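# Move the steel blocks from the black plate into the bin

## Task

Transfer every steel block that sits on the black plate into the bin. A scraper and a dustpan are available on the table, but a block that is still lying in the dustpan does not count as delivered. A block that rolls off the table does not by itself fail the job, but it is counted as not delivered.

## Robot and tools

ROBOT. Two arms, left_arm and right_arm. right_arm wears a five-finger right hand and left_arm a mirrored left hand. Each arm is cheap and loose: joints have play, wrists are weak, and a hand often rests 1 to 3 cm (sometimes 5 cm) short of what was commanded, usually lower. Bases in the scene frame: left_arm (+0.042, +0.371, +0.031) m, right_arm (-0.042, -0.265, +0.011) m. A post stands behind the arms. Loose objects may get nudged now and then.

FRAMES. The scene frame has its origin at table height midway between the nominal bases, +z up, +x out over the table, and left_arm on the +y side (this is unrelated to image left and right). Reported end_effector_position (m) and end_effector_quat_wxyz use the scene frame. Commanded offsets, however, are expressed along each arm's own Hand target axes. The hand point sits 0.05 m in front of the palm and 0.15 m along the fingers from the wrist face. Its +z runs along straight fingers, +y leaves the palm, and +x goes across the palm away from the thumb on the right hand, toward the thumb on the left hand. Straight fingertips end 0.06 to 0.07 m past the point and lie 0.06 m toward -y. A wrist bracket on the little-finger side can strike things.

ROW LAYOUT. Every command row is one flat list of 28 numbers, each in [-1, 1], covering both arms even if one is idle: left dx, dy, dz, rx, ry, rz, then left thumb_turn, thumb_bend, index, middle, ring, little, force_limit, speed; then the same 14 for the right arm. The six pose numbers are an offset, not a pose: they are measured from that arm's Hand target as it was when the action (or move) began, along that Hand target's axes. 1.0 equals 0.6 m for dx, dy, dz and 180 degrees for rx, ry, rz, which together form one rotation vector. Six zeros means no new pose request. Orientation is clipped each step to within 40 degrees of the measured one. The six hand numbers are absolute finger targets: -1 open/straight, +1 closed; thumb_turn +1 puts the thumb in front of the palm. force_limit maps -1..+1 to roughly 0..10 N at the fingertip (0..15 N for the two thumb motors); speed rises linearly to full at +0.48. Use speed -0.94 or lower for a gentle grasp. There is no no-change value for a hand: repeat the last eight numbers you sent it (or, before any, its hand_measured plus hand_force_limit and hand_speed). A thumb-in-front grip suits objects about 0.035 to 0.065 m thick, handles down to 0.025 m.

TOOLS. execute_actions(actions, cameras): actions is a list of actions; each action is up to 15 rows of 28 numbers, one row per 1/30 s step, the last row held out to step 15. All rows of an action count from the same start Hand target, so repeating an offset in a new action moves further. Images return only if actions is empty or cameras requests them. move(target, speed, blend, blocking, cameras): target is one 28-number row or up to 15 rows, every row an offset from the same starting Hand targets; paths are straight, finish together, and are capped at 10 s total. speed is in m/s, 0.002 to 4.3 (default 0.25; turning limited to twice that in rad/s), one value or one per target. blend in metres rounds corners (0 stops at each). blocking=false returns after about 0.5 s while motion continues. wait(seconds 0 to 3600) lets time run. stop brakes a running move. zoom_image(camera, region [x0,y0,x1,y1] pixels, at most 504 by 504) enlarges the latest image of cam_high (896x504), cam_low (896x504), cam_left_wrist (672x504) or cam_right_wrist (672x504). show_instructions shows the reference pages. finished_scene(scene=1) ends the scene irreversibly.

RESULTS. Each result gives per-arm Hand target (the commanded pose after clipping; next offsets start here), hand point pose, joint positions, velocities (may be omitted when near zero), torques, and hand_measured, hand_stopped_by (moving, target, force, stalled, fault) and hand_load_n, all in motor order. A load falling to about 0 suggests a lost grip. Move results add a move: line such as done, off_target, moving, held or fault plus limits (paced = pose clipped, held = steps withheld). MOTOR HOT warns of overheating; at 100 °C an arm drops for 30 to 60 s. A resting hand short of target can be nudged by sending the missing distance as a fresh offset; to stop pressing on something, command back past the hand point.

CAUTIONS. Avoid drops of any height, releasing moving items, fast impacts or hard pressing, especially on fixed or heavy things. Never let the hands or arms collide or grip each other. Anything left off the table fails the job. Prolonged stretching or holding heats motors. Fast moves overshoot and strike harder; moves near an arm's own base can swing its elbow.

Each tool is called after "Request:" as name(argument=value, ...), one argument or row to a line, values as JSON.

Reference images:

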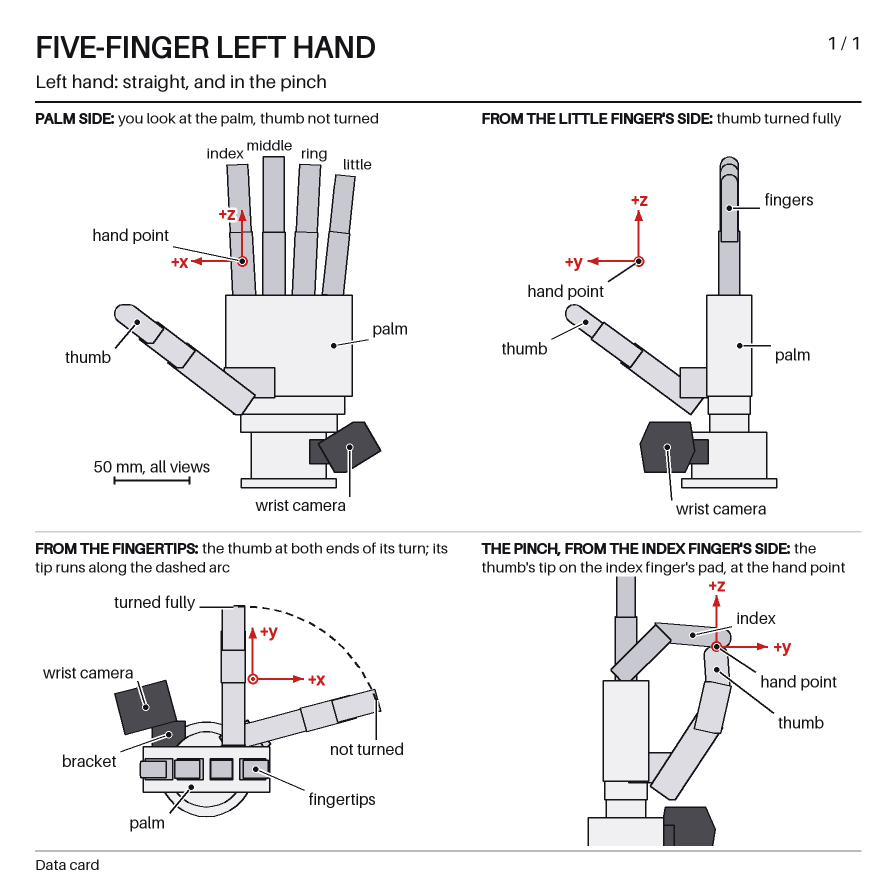

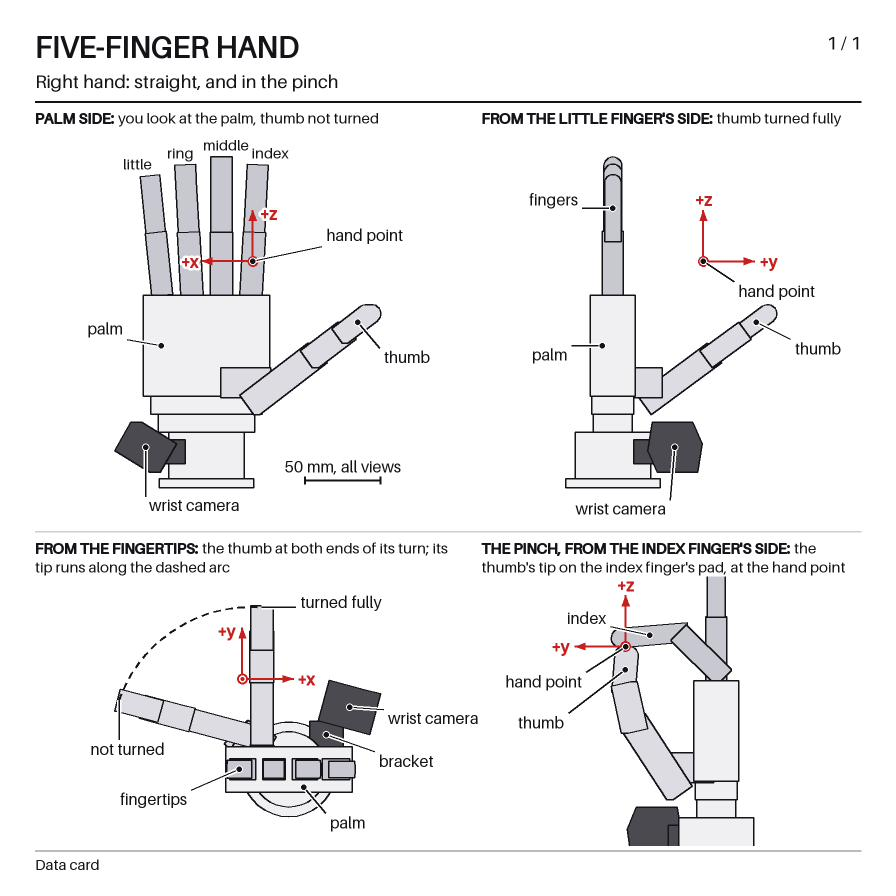

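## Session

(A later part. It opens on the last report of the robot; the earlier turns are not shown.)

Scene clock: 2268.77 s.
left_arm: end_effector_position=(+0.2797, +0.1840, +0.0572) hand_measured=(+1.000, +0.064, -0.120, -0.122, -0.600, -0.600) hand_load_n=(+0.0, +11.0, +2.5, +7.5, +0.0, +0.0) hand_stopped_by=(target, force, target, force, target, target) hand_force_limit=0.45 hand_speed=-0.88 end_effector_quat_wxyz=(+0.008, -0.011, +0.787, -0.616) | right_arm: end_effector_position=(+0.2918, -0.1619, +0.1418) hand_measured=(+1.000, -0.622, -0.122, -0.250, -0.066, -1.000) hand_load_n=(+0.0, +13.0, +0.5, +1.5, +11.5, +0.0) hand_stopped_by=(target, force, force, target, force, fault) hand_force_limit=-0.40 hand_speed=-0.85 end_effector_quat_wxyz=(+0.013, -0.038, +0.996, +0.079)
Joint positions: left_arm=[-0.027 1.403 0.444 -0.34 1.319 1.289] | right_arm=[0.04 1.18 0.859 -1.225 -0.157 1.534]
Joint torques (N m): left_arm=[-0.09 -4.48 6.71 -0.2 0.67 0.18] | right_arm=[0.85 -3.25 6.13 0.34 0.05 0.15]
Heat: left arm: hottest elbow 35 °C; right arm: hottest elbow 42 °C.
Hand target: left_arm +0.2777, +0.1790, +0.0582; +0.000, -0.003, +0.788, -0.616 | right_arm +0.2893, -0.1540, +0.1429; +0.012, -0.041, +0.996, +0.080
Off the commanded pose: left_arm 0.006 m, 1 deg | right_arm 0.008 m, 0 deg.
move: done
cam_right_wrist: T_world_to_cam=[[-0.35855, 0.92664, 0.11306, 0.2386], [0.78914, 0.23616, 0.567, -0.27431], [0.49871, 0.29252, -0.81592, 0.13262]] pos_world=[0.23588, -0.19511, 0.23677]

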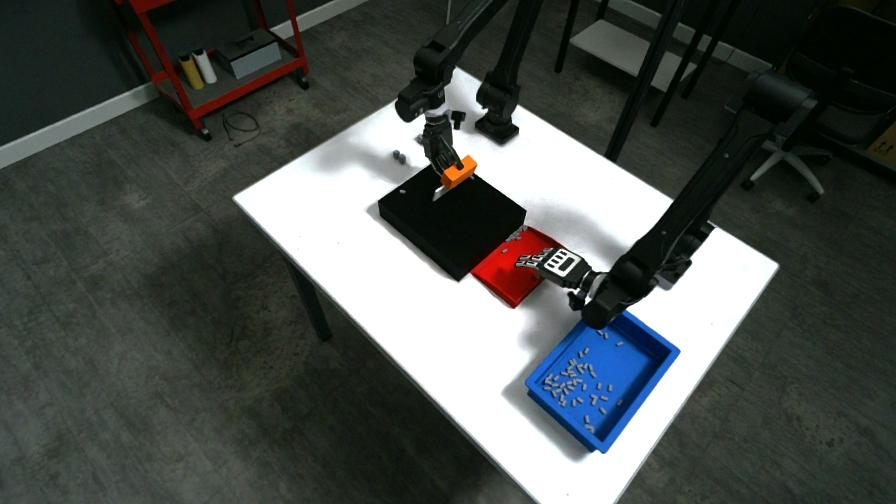

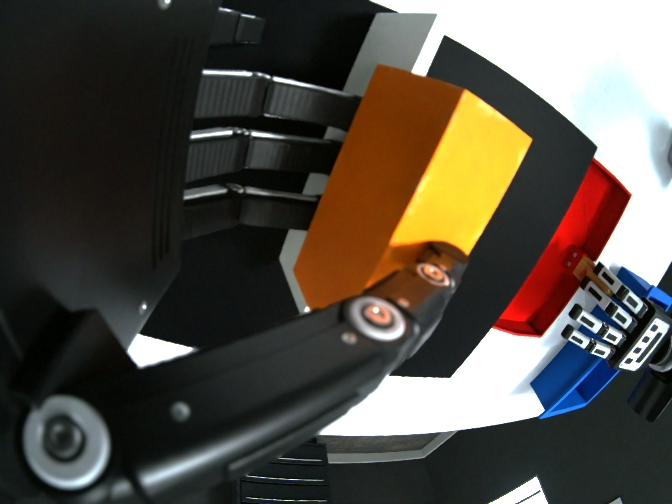

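Request:
move(
  target=[
    [0,0,0,0,0,0,1,0.5,-0.12,0.1,-0.6,-0.6,0.45,-0.88,-0.02,0.1636,0.026,0,0,0,1,0.1,0.0,-0.25,0.0,-1,-0.4,-0.85],
    [0,0,0,0,0,0,1,0.5,-0.12,0.1,-0.6,-0.6,0.45,-0.88,-0.0475,0.338,0.0537,0,0,0,1,0.1,0.0,-0.25,0.0,-1,-0.4,-0.85],
  ],
  speed=0.05,
  blend=[0.01,0],
  cameras=["cam_high","cam_right_wrist"],
)

Request:
zoom_image(
  camera="cam_high",
  region=[440, 165, 570, 275],
)

Scene clock: 2280.23 s.
left_arm: end_effector_position=(+0.2797, +0.1840, +0.0572) hand_measured=(+1.000, +0.064, -0.120, -0.122, -0.600, -0.600) hand_load_n=(+0.0, +11.0, +2.5, +7.0, +0.0, +0.0) hand_stopped_by=(target, force, target, force, target, target) hand_force_limit=0.45 hand_speed=-0.88 end_effector_quat_wxyz=(+0.008, -0.011, +0.787, -0.616) | right_arm: end_effector_position=(+0.2947, +0.0417, +0.1353) hand_measured=(+1.000, -0.622, -0.122, -0.250, -0.066, -1.000) hand_load_n=(+2.0, +9.0, +3.5, +0.5, +7.5, -0.5) hand_stopped_by=(target, force, force, target, force, fault) hand_force_limit=-0.40 hand_speed=-0.85 end_effector_quat_wxyz=(-0.003, -0.060, +0.995, +0.077)
Joint positions: left_arm=[-0.027 1.403 0.444 -0.34 1.319 1.289] | right_arm=[0.599 1.387 1.026 -1.136 -0.136 2.051]
Joint torques (N m): left_arm=[-0.32 -4.31 6.76 -0.23 0.68 0.16] | right_arm=[0.32 -4.95 8.29 0.35 -0.06 0.13]
Heat: left arm: hottest elbow 35 °C; right arm: hottest elbow 42 °C.
Hand target: left_arm +0.2777, +0.1790, +0.0582; +0.000, -0.003, +0.788, -0.616 | right_arm +0.3013, +0.0530, +0.1439; +0.012, -0.041, +0.996, +0.080
Off the commanded pose: left_arm 0.006 m, 1 deg | right_arm 0.016 m, 3 deg.
joint sent to its limit (right arm) — joint 6 (wrist roll), upper limit. The joint targets are off in position and orientation.
move: off_target (right_arm)
cam_right_wrist: T_world_to_cam=[[-0.39818, 0.9095, 0.1194, 0.06331], [0.79228, 0.27538, 0.54448, -0.32061], [0.46233, 0.3114, -0.83023, 0.07814]] pos_world=[0.2431, 0.00637, 0.23189]

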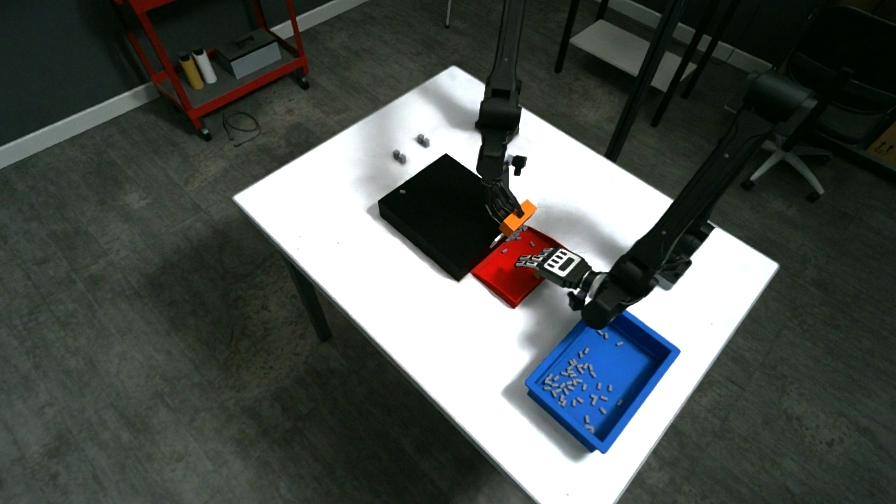

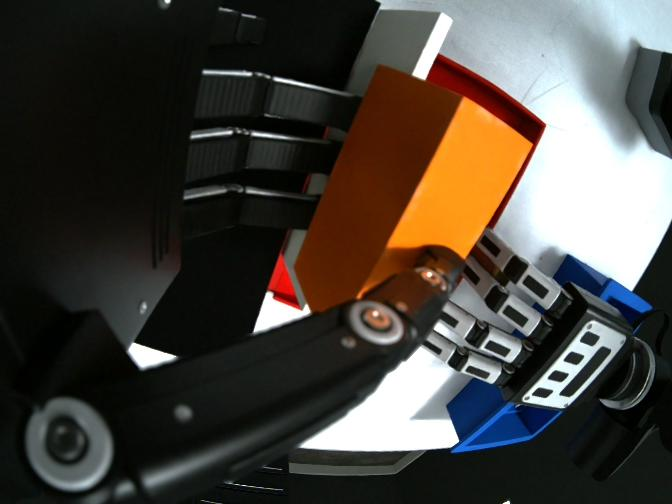

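Scaled by 3.877.

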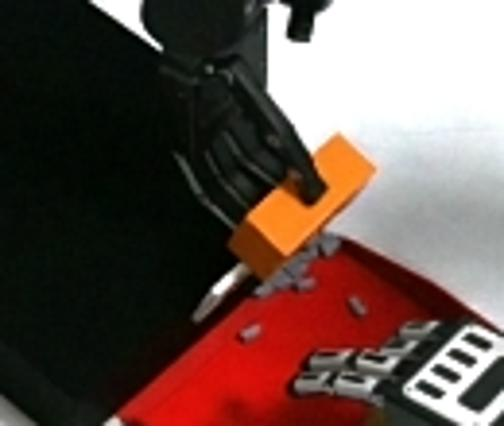

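Request:
move(
  target=[
    [0,0,0,0,0,0,1,0.5,-0.12,0.1,-0.6,-0.6,0.45,-0.88,-0.0012,-0.0032,-0.085,0,0,0,1,0.1,0.0,-0.25,0.0,-1,-0.4,-0.85],
    [0,0,0,0,0,0,1,0.5,-0.12,0.1,-0.6,-0.6,0.45,-0.88,-0.103,-0.5173,-0.1727,0,0,0,1,0.1,0.0,-0.25,0.0,-1,-0.4,-0.85],
    [0,0,0,0,0,0,1,0.5,-0.12,0.1,-0.6,-0.6,0.45,-0.88,-0.0998,-0.5333,-0.0733,0,0,0,1,0.1,0.0,-0.25,0.0,-1,-0.4,-0.85],
  ],
  speed=[0.08,0.16,0.05],
  blend=[0.02,0,0],
  cameras=["cam_high","cam_right_wrist"],
)

Request:
zoom_image(
  camera="cam_high",
  region=[370, 145, 460, 215],
)

Request:
zoom_image(
  camera="cam_high",
  region=[440, 165, 570, 275],
)

Scene clock: 2291.47 s.
left_arm: end_effector_position=(+0.2797, +0.1840, +0.0572) hand_measured=(+1.000, +0.064, -0.120, -0.122, -0.600, -0.600) hand_load_n=(+0.0, +10.5, +2.0, +7.0, +0.0, +0.0) hand_stopped_by=(target, force, target, force, target, target) hand_force_limit=0.45 hand_speed=-0.88 end_effector_quat_wxyz=(+0.008, -0.011, +0.787, -0.616) | right_arm: end_effector_position=(+0.3827, -0.2606, +0.1451) hand_measured=(+1.000, -0.622, -0.122, -0.250, -0.066, -1.000) hand_load_n=(+0.0, +12.0, +0.0, +0.5, +10.5, +0.0) hand_stopped_by=(target, force, force, target, force, fault) hand_force_limit=-0.40 hand_speed=-0.85 end_effector_quat_wxyz=(+0.011, -0.041, +0.996, +0.084)
Joint positions: left_arm=[-0.027 1.403 0.444 -0.34 1.319 1.289] | right_arm=[-0.219 1.46 1.125 -1.257 -0.168 1.264]
Joint torques (N m): left_arm=[-0.21 -4.42 6.72 -0.21 0.68 0.17] | right_arm=[-1.49 -5.19 6.2 0.46 -0.04 -0.04]
Heat: left arm: hottest elbow 35 °C; right arm: hottest elbow 43 °C.
Hand target: left_arm +0.2777, +0.1790, +0.0582; +0.000, -0.003, +0.788, -0.616 | right_arm +0.3869, -0.2641, +0.1389; +0.012, -0.041, +0.996, +0.080
Off the commanded pose: left_arm 0.006 m, 1 deg | right_arm 0.008 m, 1 deg.
move: done
cam_right_wrist: T_world_to_cam=[[-0.36487, 0.92279, 0.12378, 0.36218], [0.78888, 0.2358, 0.56751, -0.3247], [0.4945, 0.30472, -0.81401, 0.12336]] pos_world=[0.32729, -0.29524, 0.23986]

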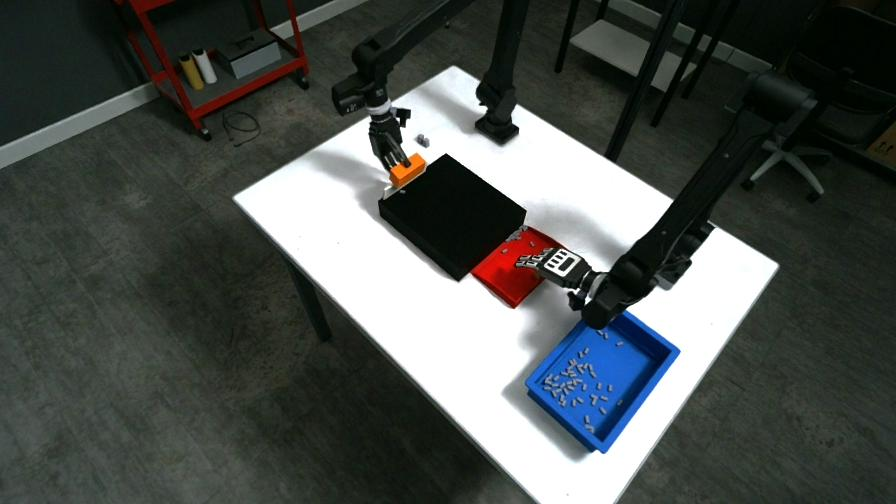

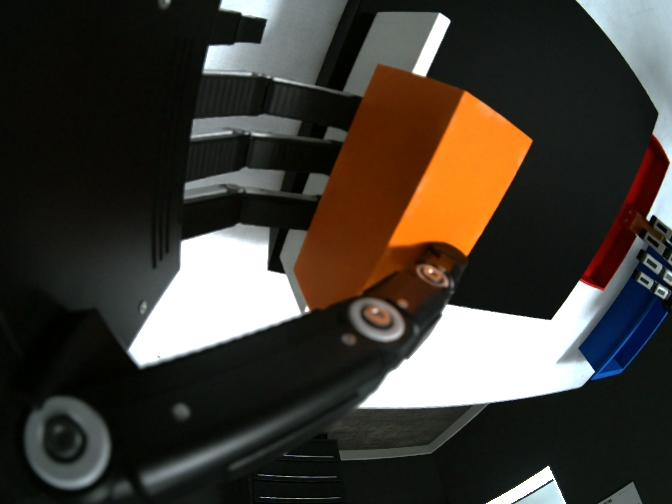

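Scaled by 5.600.

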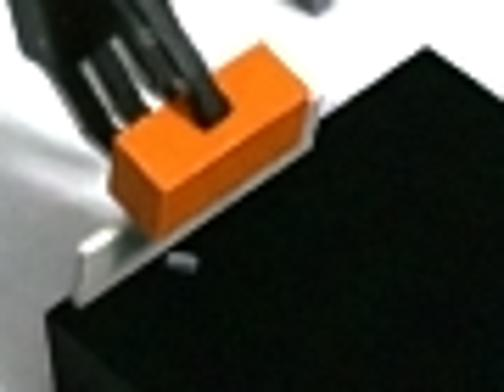

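Scaled by 3.877.

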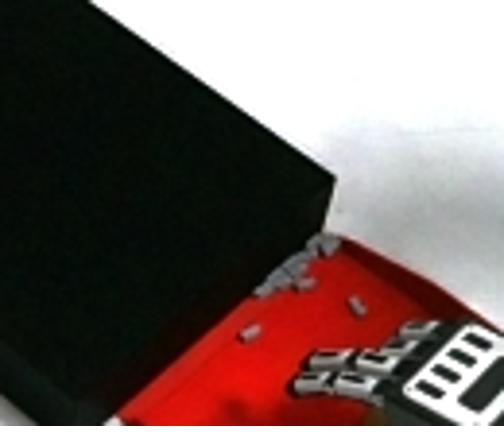

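Request:
move(
  target=[
    [0,0,0,0,0,0,1,0.5,-0.12,0.1,-0.6,-0.6,0.45,-0.88,-0.0033,0.0823,0.0128,0,0,0,1,0.1,0.0,-0.25,0.0,-1,-0.4,-0.85],
    [0,0,0,0,0,0,1,0.5,-0.12,0.1,-0.6,-0.6,0.45,-0.88,-0.0102,0.2473,0.0367,0,0,0,1,0.1,0.0,-0.25,0.0,-1,-0.4,-0.85],
    [0,0,0,0,0,0,1,0.5,-0.12,0.1,-0.6,-0.6,0.45,-0.88,-0.0223,0.5223,0.0793,0,0,0,1,0.1,0.0,-0.25,0.0,-1,-0.4,-0.85],
  ],
  speed=0.055,
  blend=[0.01,0.01,0],
  cameras=["cam_high","cam_right_wrist"],
)

Request:
zoom_image(
  camera="cam_high",
  region=[420, 165, 570, 295],
)

Scene clock: 2304.83 s.
left_arm: end_effector_position=(+0.2797, +0.1840, +0.0572) hand_measured=(+1.000, +0.064, -0.120, -0.122, -0.600, -0.600) hand_load_n=(+0.0, +11.0, +2.5, +7.0, +0.0, +0.0) hand_stopped_by=(target, force, target, force, target, target) hand_force_limit=0.45 hand_speed=-0.88 end_effector_quat_wxyz=(+0.008, -0.011, +0.787, -0.616) | right_arm: end_effector_position=(+0.3674, +0.0421, +0.1360) hand_measured=(+1.000, -0.622, -0.122, -0.250, -0.066, -1.000) hand_load_n=(+2.0, +9.0, +3.5, +0.5, +7.5, -0.5) hand_stopped_by=(target, force, force, target, force, fault) hand_force_limit=-0.40 hand_speed=-0.85 end_effector_quat_wxyz=(+0.004, -0.038, +0.997, +0.073)
Joint positions: left_arm=[-0.027 1.403 0.444 -0.34 1.319 1.289] | right_arm=[0.519 1.534 1.188 -1.15 -0.127 2.014]
Joint torques (N m): left_arm=[-0.38 -4.48 6.68 -0.23 0.67 0.15] | right_arm=[0.56 -6.48 8.23 0.36 -0.05 0.15]
Heat: left arm: hottest elbow 35 °C; right arm: hottest elbow 42 °C.
Hand target: left_arm +0.2777, +0.1790, +0.0582; +0.000, -0.003, +0.788, -0.616 | right_arm +0.3749, +0.0529, +0.1416; +0.012, -0.041, +0.996, +0.080
Off the commanded pose: left_arm 0.006 m, 1 deg | right_arm 0.014 m, 1 deg.
move: off_target (right_arm)
cam_right_wrist: T_world_to_cam=[[-0.35892, 0.92703, 0.10855, 0.07811], [0.79807, 0.2445, 0.55074, -0.3803], [0.48401, 0.2843, -0.82759, 0.03785]] pos_world=[0.31322, 0.00982, 0.23229]

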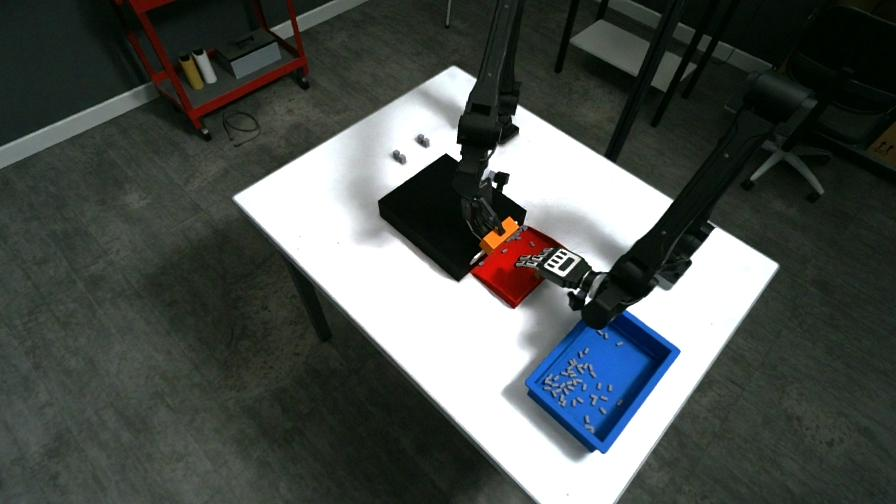

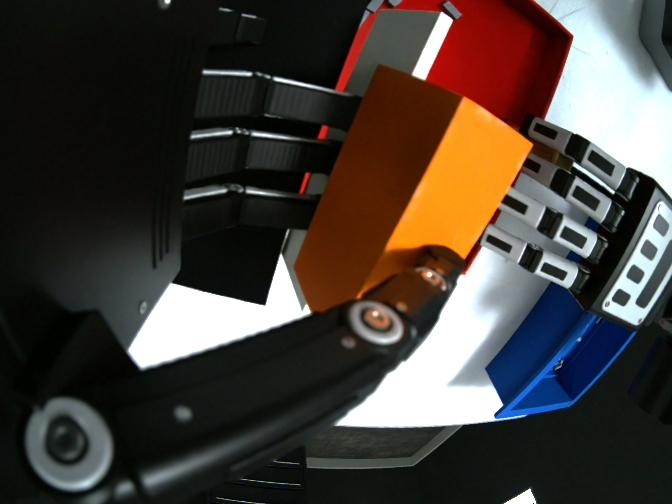

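Scaled by 3.360.

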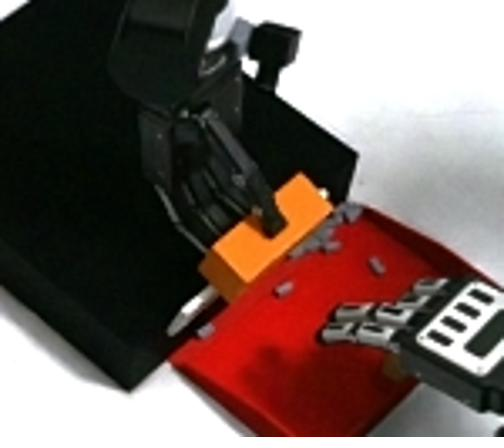

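Request:
move(
  target=[
    [0,0,0,0,0,0,1,0.5,-0.12,0.1,-0.6,-0.6,0.45,-0.88,-0.0028,0.0103,-0.1165,0,0,0,1,0.1,0.0,-0.25,0.0,-1,-0.4,-0.85],
    [0,0,0,0,0,0,1,0.5,-0.12,0.1,-0.6,-0.6,0.45,-0.88,0.1582,-0.5267,-0.2283,0,0,0,1,0.1,0.0,-0.25,0.0,-1,-0.4,-0.85],
  ],
  speed=[0.08,0.18],
  blend=[0.02,0],
  cameras=["cam_high","cam_low","cam_left_wrist"],
)

Request:
zoom_image(
  camera="cam_high",
  region=[370, 145, 570, 315],
)

Request:
zoom_image(
  camera="cam_high",
  region=[470, 205, 550, 285],
)

Scene clock: 2315.37 s.
left_arm: end_effector_position=(+0.2797, +0.1840, +0.0572) hand_measured=(+1.000, +0.064, -0.120, -0.122, -0.600, -0.600) hand_load_n=(+0.0, +11.0, +2.5, +7.0, -0.5, +0.0) hand_stopped_by=(target, force, target, force, target, target) hand_force_limit=0.45 hand_speed=-0.88 end_effector_quat_wxyz=(+0.008, -0.011, +0.787, -0.616) | right_arm: end_effector_position=(+0.2959, -0.2847, +0.2079) hand_measured=(+1.000, -0.622, -0.122, -0.250, -0.066, -1.000) hand_load_n=(+2.0, +9.0, +3.5, +0.5, +7.5, +0.0) hand_stopped_by=(target, force, force, target, force, fault) hand_force_limit=-0.40 hand_speed=-0.85 end_effector_quat_wxyz=(-0.008, -0.033, +0.996, +0.080)
Joint positions: left_arm=[-0.027 1.403 0.444 -0.34 1.319 1.289] | right_arm=[-0.337 1.239 1.088 -1.494 -0.143 1.16]
Joint torques (N m): left_arm=[-0.21 -4.25 6.75 -0.24 0.67 0.16] | right_arm=[-1.73 -4.25 9.29 -0.38 -0.32 -0.1]
Heat: left arm: hottest elbow 34 °C; right arm: hottest elbow 42 °C.
Hand target: left_arm +0.2777, +0.1790, +0.0582; +0.000, -0.003, +0.788, -0.616 | right_arm +0.3043, -0.2875, +0.2241; +0.012, -0.041, +0.996, +0.080
Off the commanded pose: left_arm 0.006 m, 1 deg | right_arm 0.018 m, 3 deg.
move: off_target (right_arm)
cam_left_wrist: T_world_to_cam=[[-0.2233, -0.27831, 0.93417, 0.06112], [-0.84236, 0.53733, -0.04127, 0.13473], [-0.49047, -0.79613, -0.35442, 0.42018]] pos_world=[0.33322, 0.27914, 0.09739]

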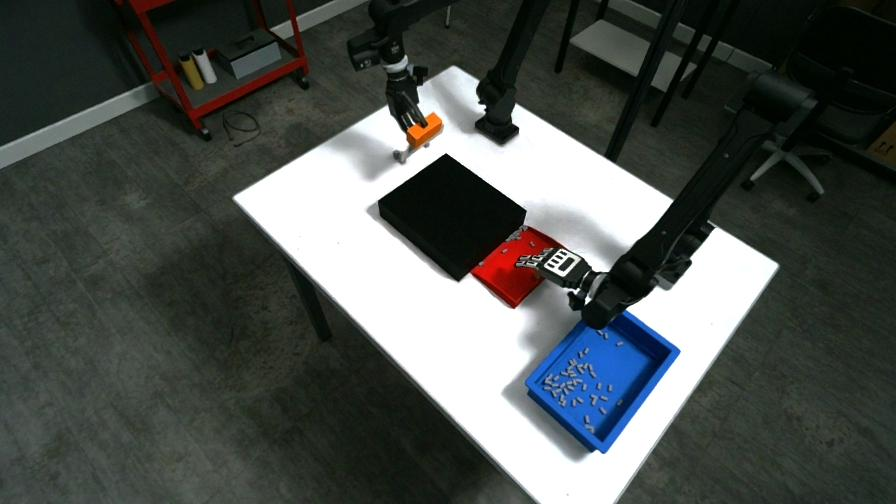

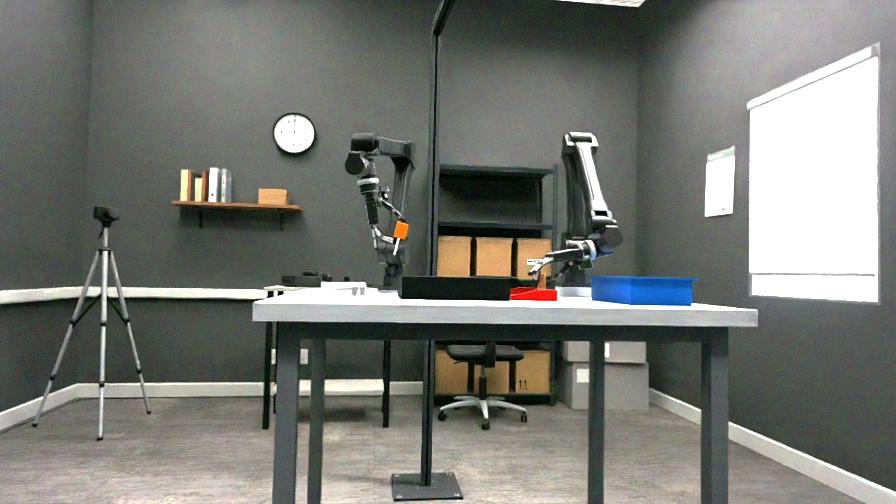

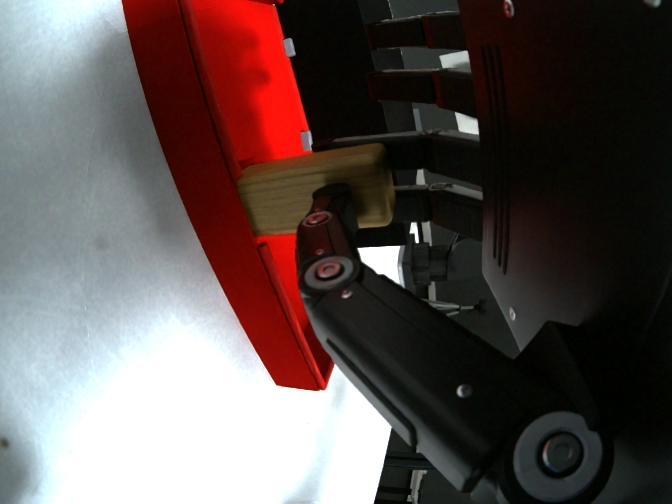

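Scaled by 2.520.

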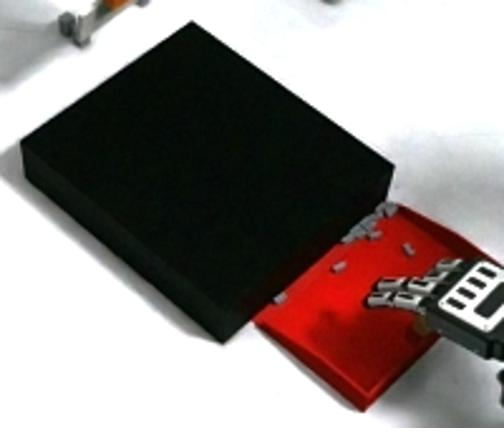

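Scaled by 6.300.

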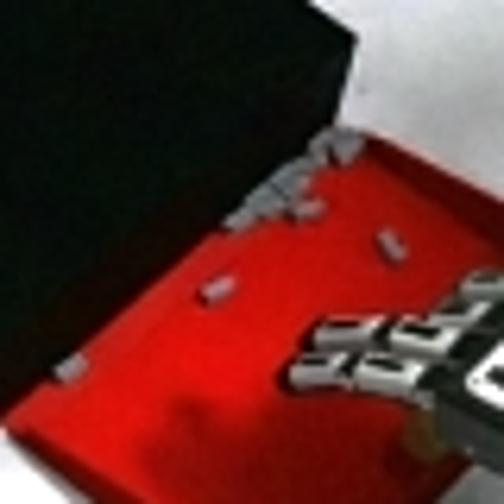

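Request:
move(
  target=[
    [0,-0.0004,-0.0053,0.0667,0,0,1,0.5,-0.12,0.1,-0.6,-0.6,0.45,-0.88,0,0,0,0,0,0,1,0.1,0.0,-0.25,0.0,-1,-0.4,-0.85],
  ],
  speed=0.04,
  cameras=["cam_high","cam_low"],
)

Request:
zoom_image(
  camera="cam_high",
  region=[470, 205, 550, 285],
)

Request:
zoom_image(
  camera="cam_low",
  region=[480, 230, 620, 320],
)

Scene clock: 2323.70 s.
left_arm: end_effector_position=(+0.2788, +0.1830, +0.0557) hand_measured=(+1.000, +0.066, -0.120, -0.122, -0.600, -0.600) hand_load_n=(+0.0, +8.0, +8.0, +16.0, +0.0, +0.0) hand_stopped_by=(target, force, target, force, target, target) hand_force_limit=0.45 hand_speed=-0.88 end_effector_quat_wxyz=(+0.016, +0.003, +0.727, -0.686) | right_arm: end_effector_position=(+0.2959, -0.2847, +0.2079) hand_measured=(+1.000, -0.622, -0.122, -0.250, -0.066, -1.000) hand_load_n=(+2.0, +9.0, +4.0, +0.5, +7.5, +0.0) hand_stopped_by=(target, force, force, target, force, fault) hand_force_limit=-0.40 hand_speed=-0.85 end_effector_quat_wxyz=(-0.008, -0.033, +0.996, +0.080)
Joint positions: left_arm=[0.03 1.547 0.448 -0.363 1.512 1.488] | right_arm=[-0.337 1.239 1.088 -1.494 -0.143 1.16]
Joint torques (N m): left_arm=[1.32 -4.37 5.3 -0.47 1.63 0.12] | right_arm=[-1.61 -4.25 9.32 -0.4 -0.32 -0.1]
Heat: left arm: hottest elbow 34 °C; right arm: hottest elbow 42 °C.
Hand target: left_arm +0.2777, +0.1820, +0.0592; +0.000, -0.003, +0.719, -0.695 | right_arm +0.3043, -0.2875, +0.2241; +0.012, -0.041, +0.996, +0.080
Off the commanded pose: left_arm 0.004 m, 2 deg | right_arm 0.018 m, 3 deg.
move: done

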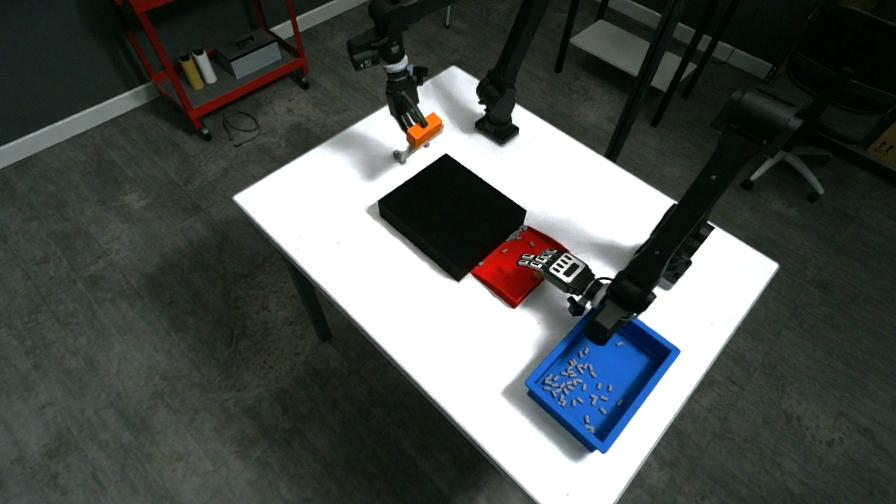

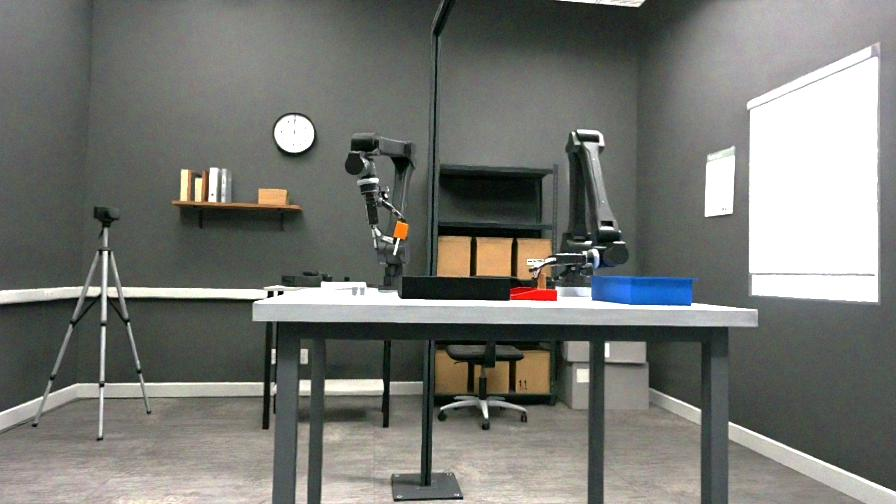

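Scaled by 6.300.

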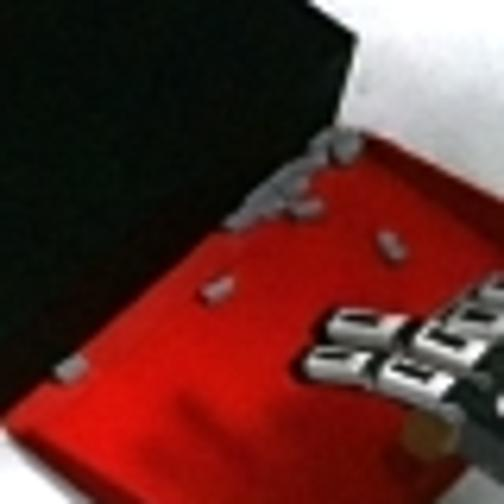

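Scaled by 3.600.

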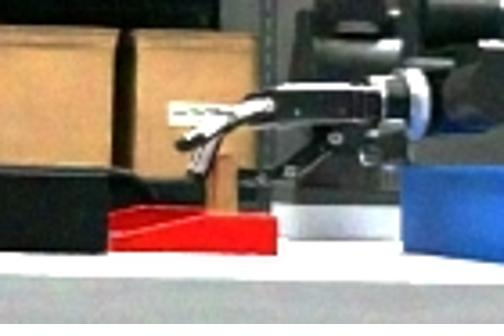

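Request:
move(
  target=[
    [0,-0.0001,0.0033,-0.0667,0,0,1,0.5,-0.12,0.1,-0.6,-0.6,0.45,-0.88,0,0,0,0,0,0,1,0.1,0.0,-0.25,0.0,-1,-0.4,-0.85],
  ],
  speed=0.04,
  cameras=["cam_low"],
)

Scene clock: 2335.37 s.
left_arm: end_effector_position=(+0.2790, +0.1844, +0.0576) hand_measured=(+1.000, +0.064, -0.120, -0.122, -0.600, -0.600) hand_load_n=(+0.0, +13.0, +2.0, +6.5, +0.0, +0.0) hand_stopped_by=(target, force, target, force, target, target) hand_force_limit=0.45 hand_speed=-0.88 end_effector_quat_wxyz=(+0.007, -0.003, +0.785, -0.619) | right_arm: end_effector_position=(+0.2959, -0.2847, +0.2079) hand_measured=(+1.000, -0.622, -0.122, -0.250, -0.066, -1.000) hand_load_n=(+1.5, +9.0, +4.0, +0.5, +7.5, +0.0) hand_stopped_by=(target, force, force, target, force, fault) hand_force_limit=-0.40 hand_speed=-0.85 end_effector_quat_wxyz=(-0.008, -0.033, +0.996, +0.080)
Joint positions: left_arm=[-0.024 1.412 0.455 -0.389 1.329 1.347] | right_arm=[-0.337 1.239 1.088 -1.494 -0.143 1.16]
Joint torques (N m): left_arm=[-0.15 -5.36 6.27 0.58 0.31 -0.14] | right_arm=[-1.73 -4.19 9.28 -0.39 -0.32 -0.1]
Heat: left arm: hottest elbow 34 °C; right arm: hottest elbow 43 °C.
Hand target: left_arm +0.2777, +0.1800, +0.0592; +0.000, -0.003, +0.788, -0.616 | right_arm +0.3043, -0.2875, +0.2241; +0.012, -0.041, +0.996, +0.080
Off the commanded pose: left_arm 0.005 m, 1 deg | right_arm 0.018 m, 3 deg.
move: done

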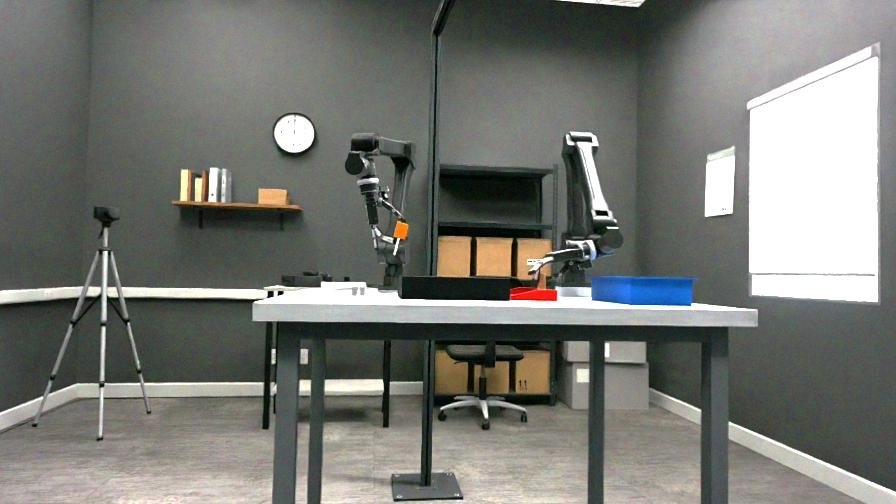

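Request:
move(
  target=[
    [0,0.002,-0.0147,0.0611,0,0,1,0.5,-0.12,0.1,-0.6,-0.6,0.45,-0.88,0,0,0,0,0,0,1,0.1,0.0,-0.25,0.0,-1,-0.4,-0.85],
  ],
  speed=0.04,
  cameras=["cam_high","cam_low"],
)

Request:
zoom_image(
  camera="cam_high",
  region=[470, 205, 550, 285],
)

Request:
zoom_image(
  camera="cam_low",
  region=[480, 230, 620, 320],
)

Scene clock: 2342.33 s.
left_arm: end_effector_position=(+0.2684, +0.1894, +0.0560) hand_measured=(+1.000, +0.064, -0.120, -0.122, -0.600, -0.600) hand_load_n=(-0.5, +7.5, +5.5, +12.0, +0.0, +0.0) hand_stopped_by=(target, force, target, force, target, target) hand_force_limit=0.45 hand_speed=-0.88 end_effector_quat_wxyz=(+0.006, -0.011, +0.734, -0.680) | right_arm: end_effector_position=(+0.2959, -0.2847, +0.2079) hand_measured=(+1.000, -0.622, -0.122, -0.250, -0.066, -1.000) hand_load_n=(+2.0, +9.0, +4.0, +0.5, +7.5, +0.0) hand_stopped_by=(target, force, force, target, force, fault) hand_force_limit=-0.40 hand_speed=-0.85 end_effector_quat_wxyz=(-0.008, -0.033, +0.996, +0.080)
Joint positions: left_arm=[0.051 1.557 0.476 -0.634 1.494 1.711] | right_arm=[-0.337 1.239 1.088 -1.494 -0.143 1.16]
Joint torques (N m): left_arm=[1.14 -4.07 6.63 -0.51 1.36 0.15] | right_arm=[-1.73 -4.19 9.29 -0.43 -0.32 -0.1]
Heat: left arm: hottest elbow 34 °C; right arm: hottest elbow 43 °C.
Hand target: left_arm +0.2777, +0.1889, +0.0601; +0.000, -0.003, +0.725, -0.689 | right_arm +0.3043, -0.2875, +0.2241; +0.012, -0.041, +0.996, +0.080
Off the commanded pose: left_arm 0.010 m, 2 deg | right_arm 0.018 m, 3 deg.
move: done

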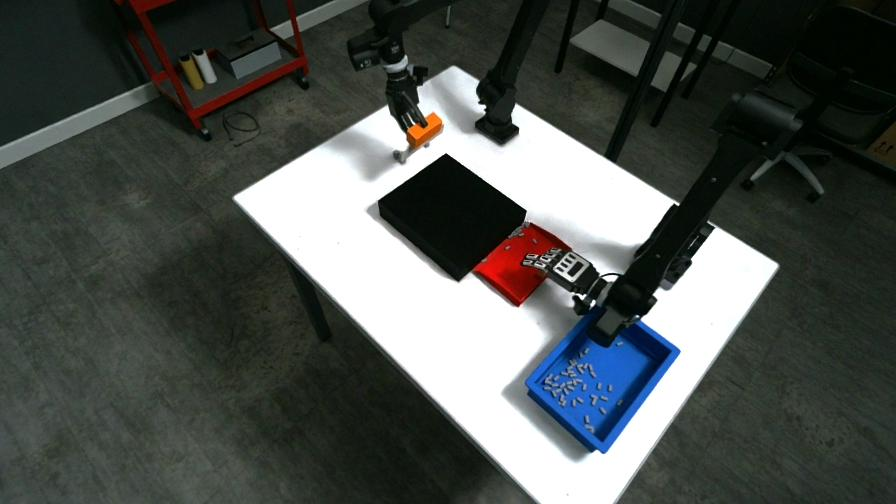

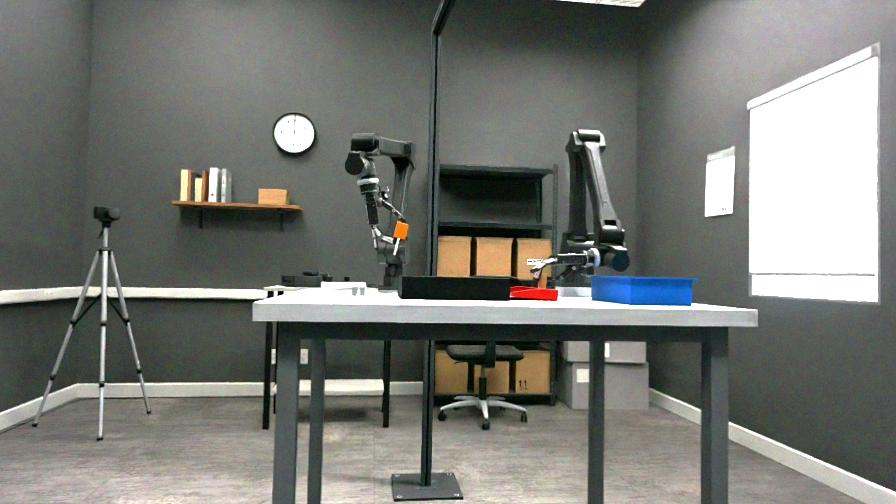

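Scaled by 6.300.

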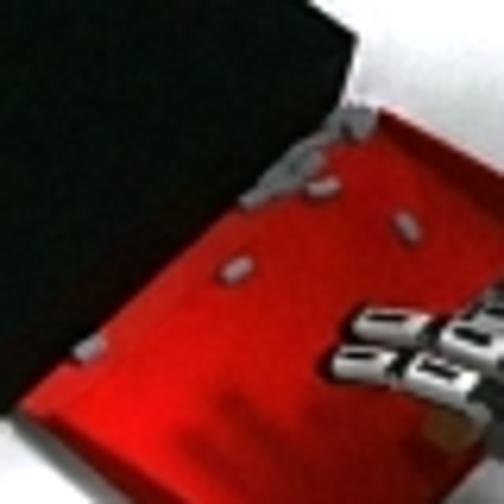

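Scaled by 3.600.

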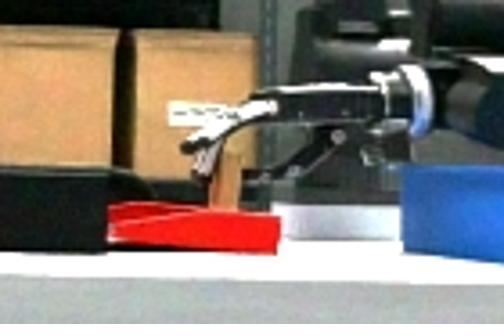

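Request:
move(
  target=[
    [0,-0.0498,-0.006,0,0,0,1,0.5,-0.12,0.1,-0.6,-0.6,0.45,-0.88,0,0,0,0,0,0,1,0.1,0.0,-0.25,0.0,-1,-0.4,-0.85],
  ],
  speed=0.04,
  cameras=["cam_high","cam_low"],
)

Request:
zoom_image(
  camera="cam_high",
  region=[470, 205, 550, 285],
)

Request:
zoom_image(
  camera="cam_low",
  region=[480, 230, 620, 320],
)

Scene clock: 2350.27 s.
left_arm: end_effector_position=(+0.2582, +0.1909, +0.0786) hand_measured=(+1.000, +0.064, -0.120, -0.122, -0.600, -0.600) hand_load_n=(+0.0, +11.0, +4.5, +8.5, +0.0, +0.0) hand_stopped_by=(target, force, target, force, target, target) hand_force_limit=0.45 hand_speed=-0.88 end_effector_quat_wxyz=(-0.007, -0.011, +0.734, -0.679) | right_arm: end_effector_position=(+0.2959, -0.2847, +0.2079) hand_measured=(+1.000, -0.622, -0.122, -0.250, -0.066, -1.000) hand_load_n=(+2.0, +9.0, +3.5, +0.5, +7.5, +0.0) hand_stopped_by=(target, force, force, target, force, fault) hand_force_limit=-0.40 hand_speed=-0.85 end_effector_quat_wxyz=(-0.008, -0.033, +0.996, +0.080)
Joint positions: left_arm=[0.056 1.528 0.524 -0.987 1.486 1.967] | right_arm=[-0.337 1.239 1.088 -1.494 -0.143 1.16]
Joint torques (N m): left_arm=[1.2 -5.36 8.66 -1.16 1.39 0.14] | right_arm=[-1.67 -4.25 9.28 -0.39 -0.32 -0.11]
Heat: left arm: hottest elbow 34 °C; right arm: hottest elbow 43 °C.
Hand target: left_arm +0.2778, +0.1909, +0.0902; +0.000, -0.003, +0.725, -0.689 | right_arm +0.3043, -0.2875, +0.2241; +0.012, -0.041, +0.996, +0.080
Off the commanded pose: left_arm 0.023 m, 2 deg | right_arm 0.018 m, 3 deg.
move: off_target (left_arm)

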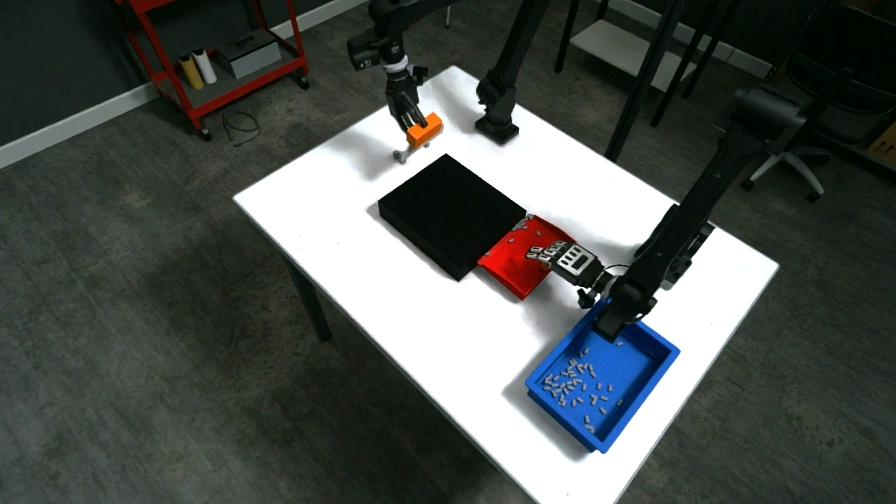

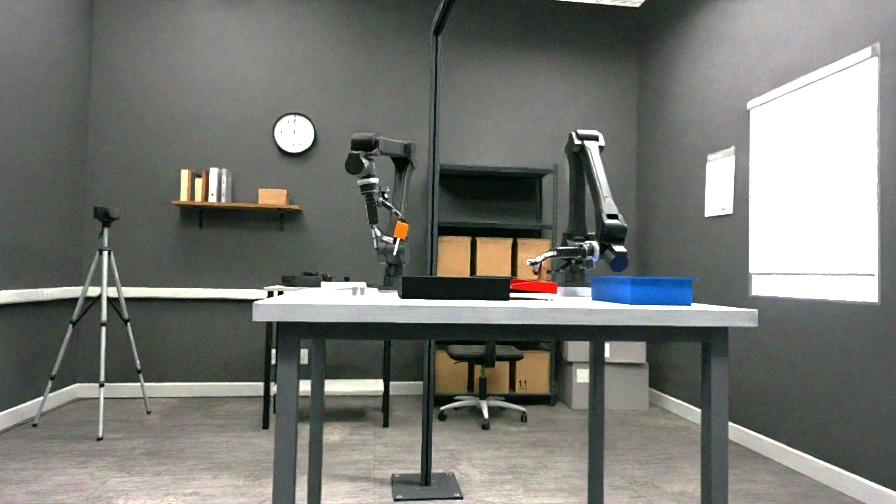

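Scaled by 6.300.

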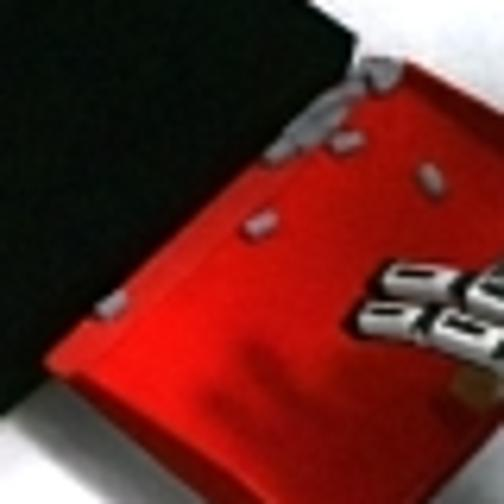

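Scaled by 3.600.

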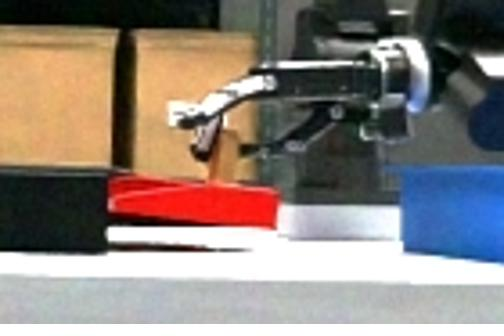

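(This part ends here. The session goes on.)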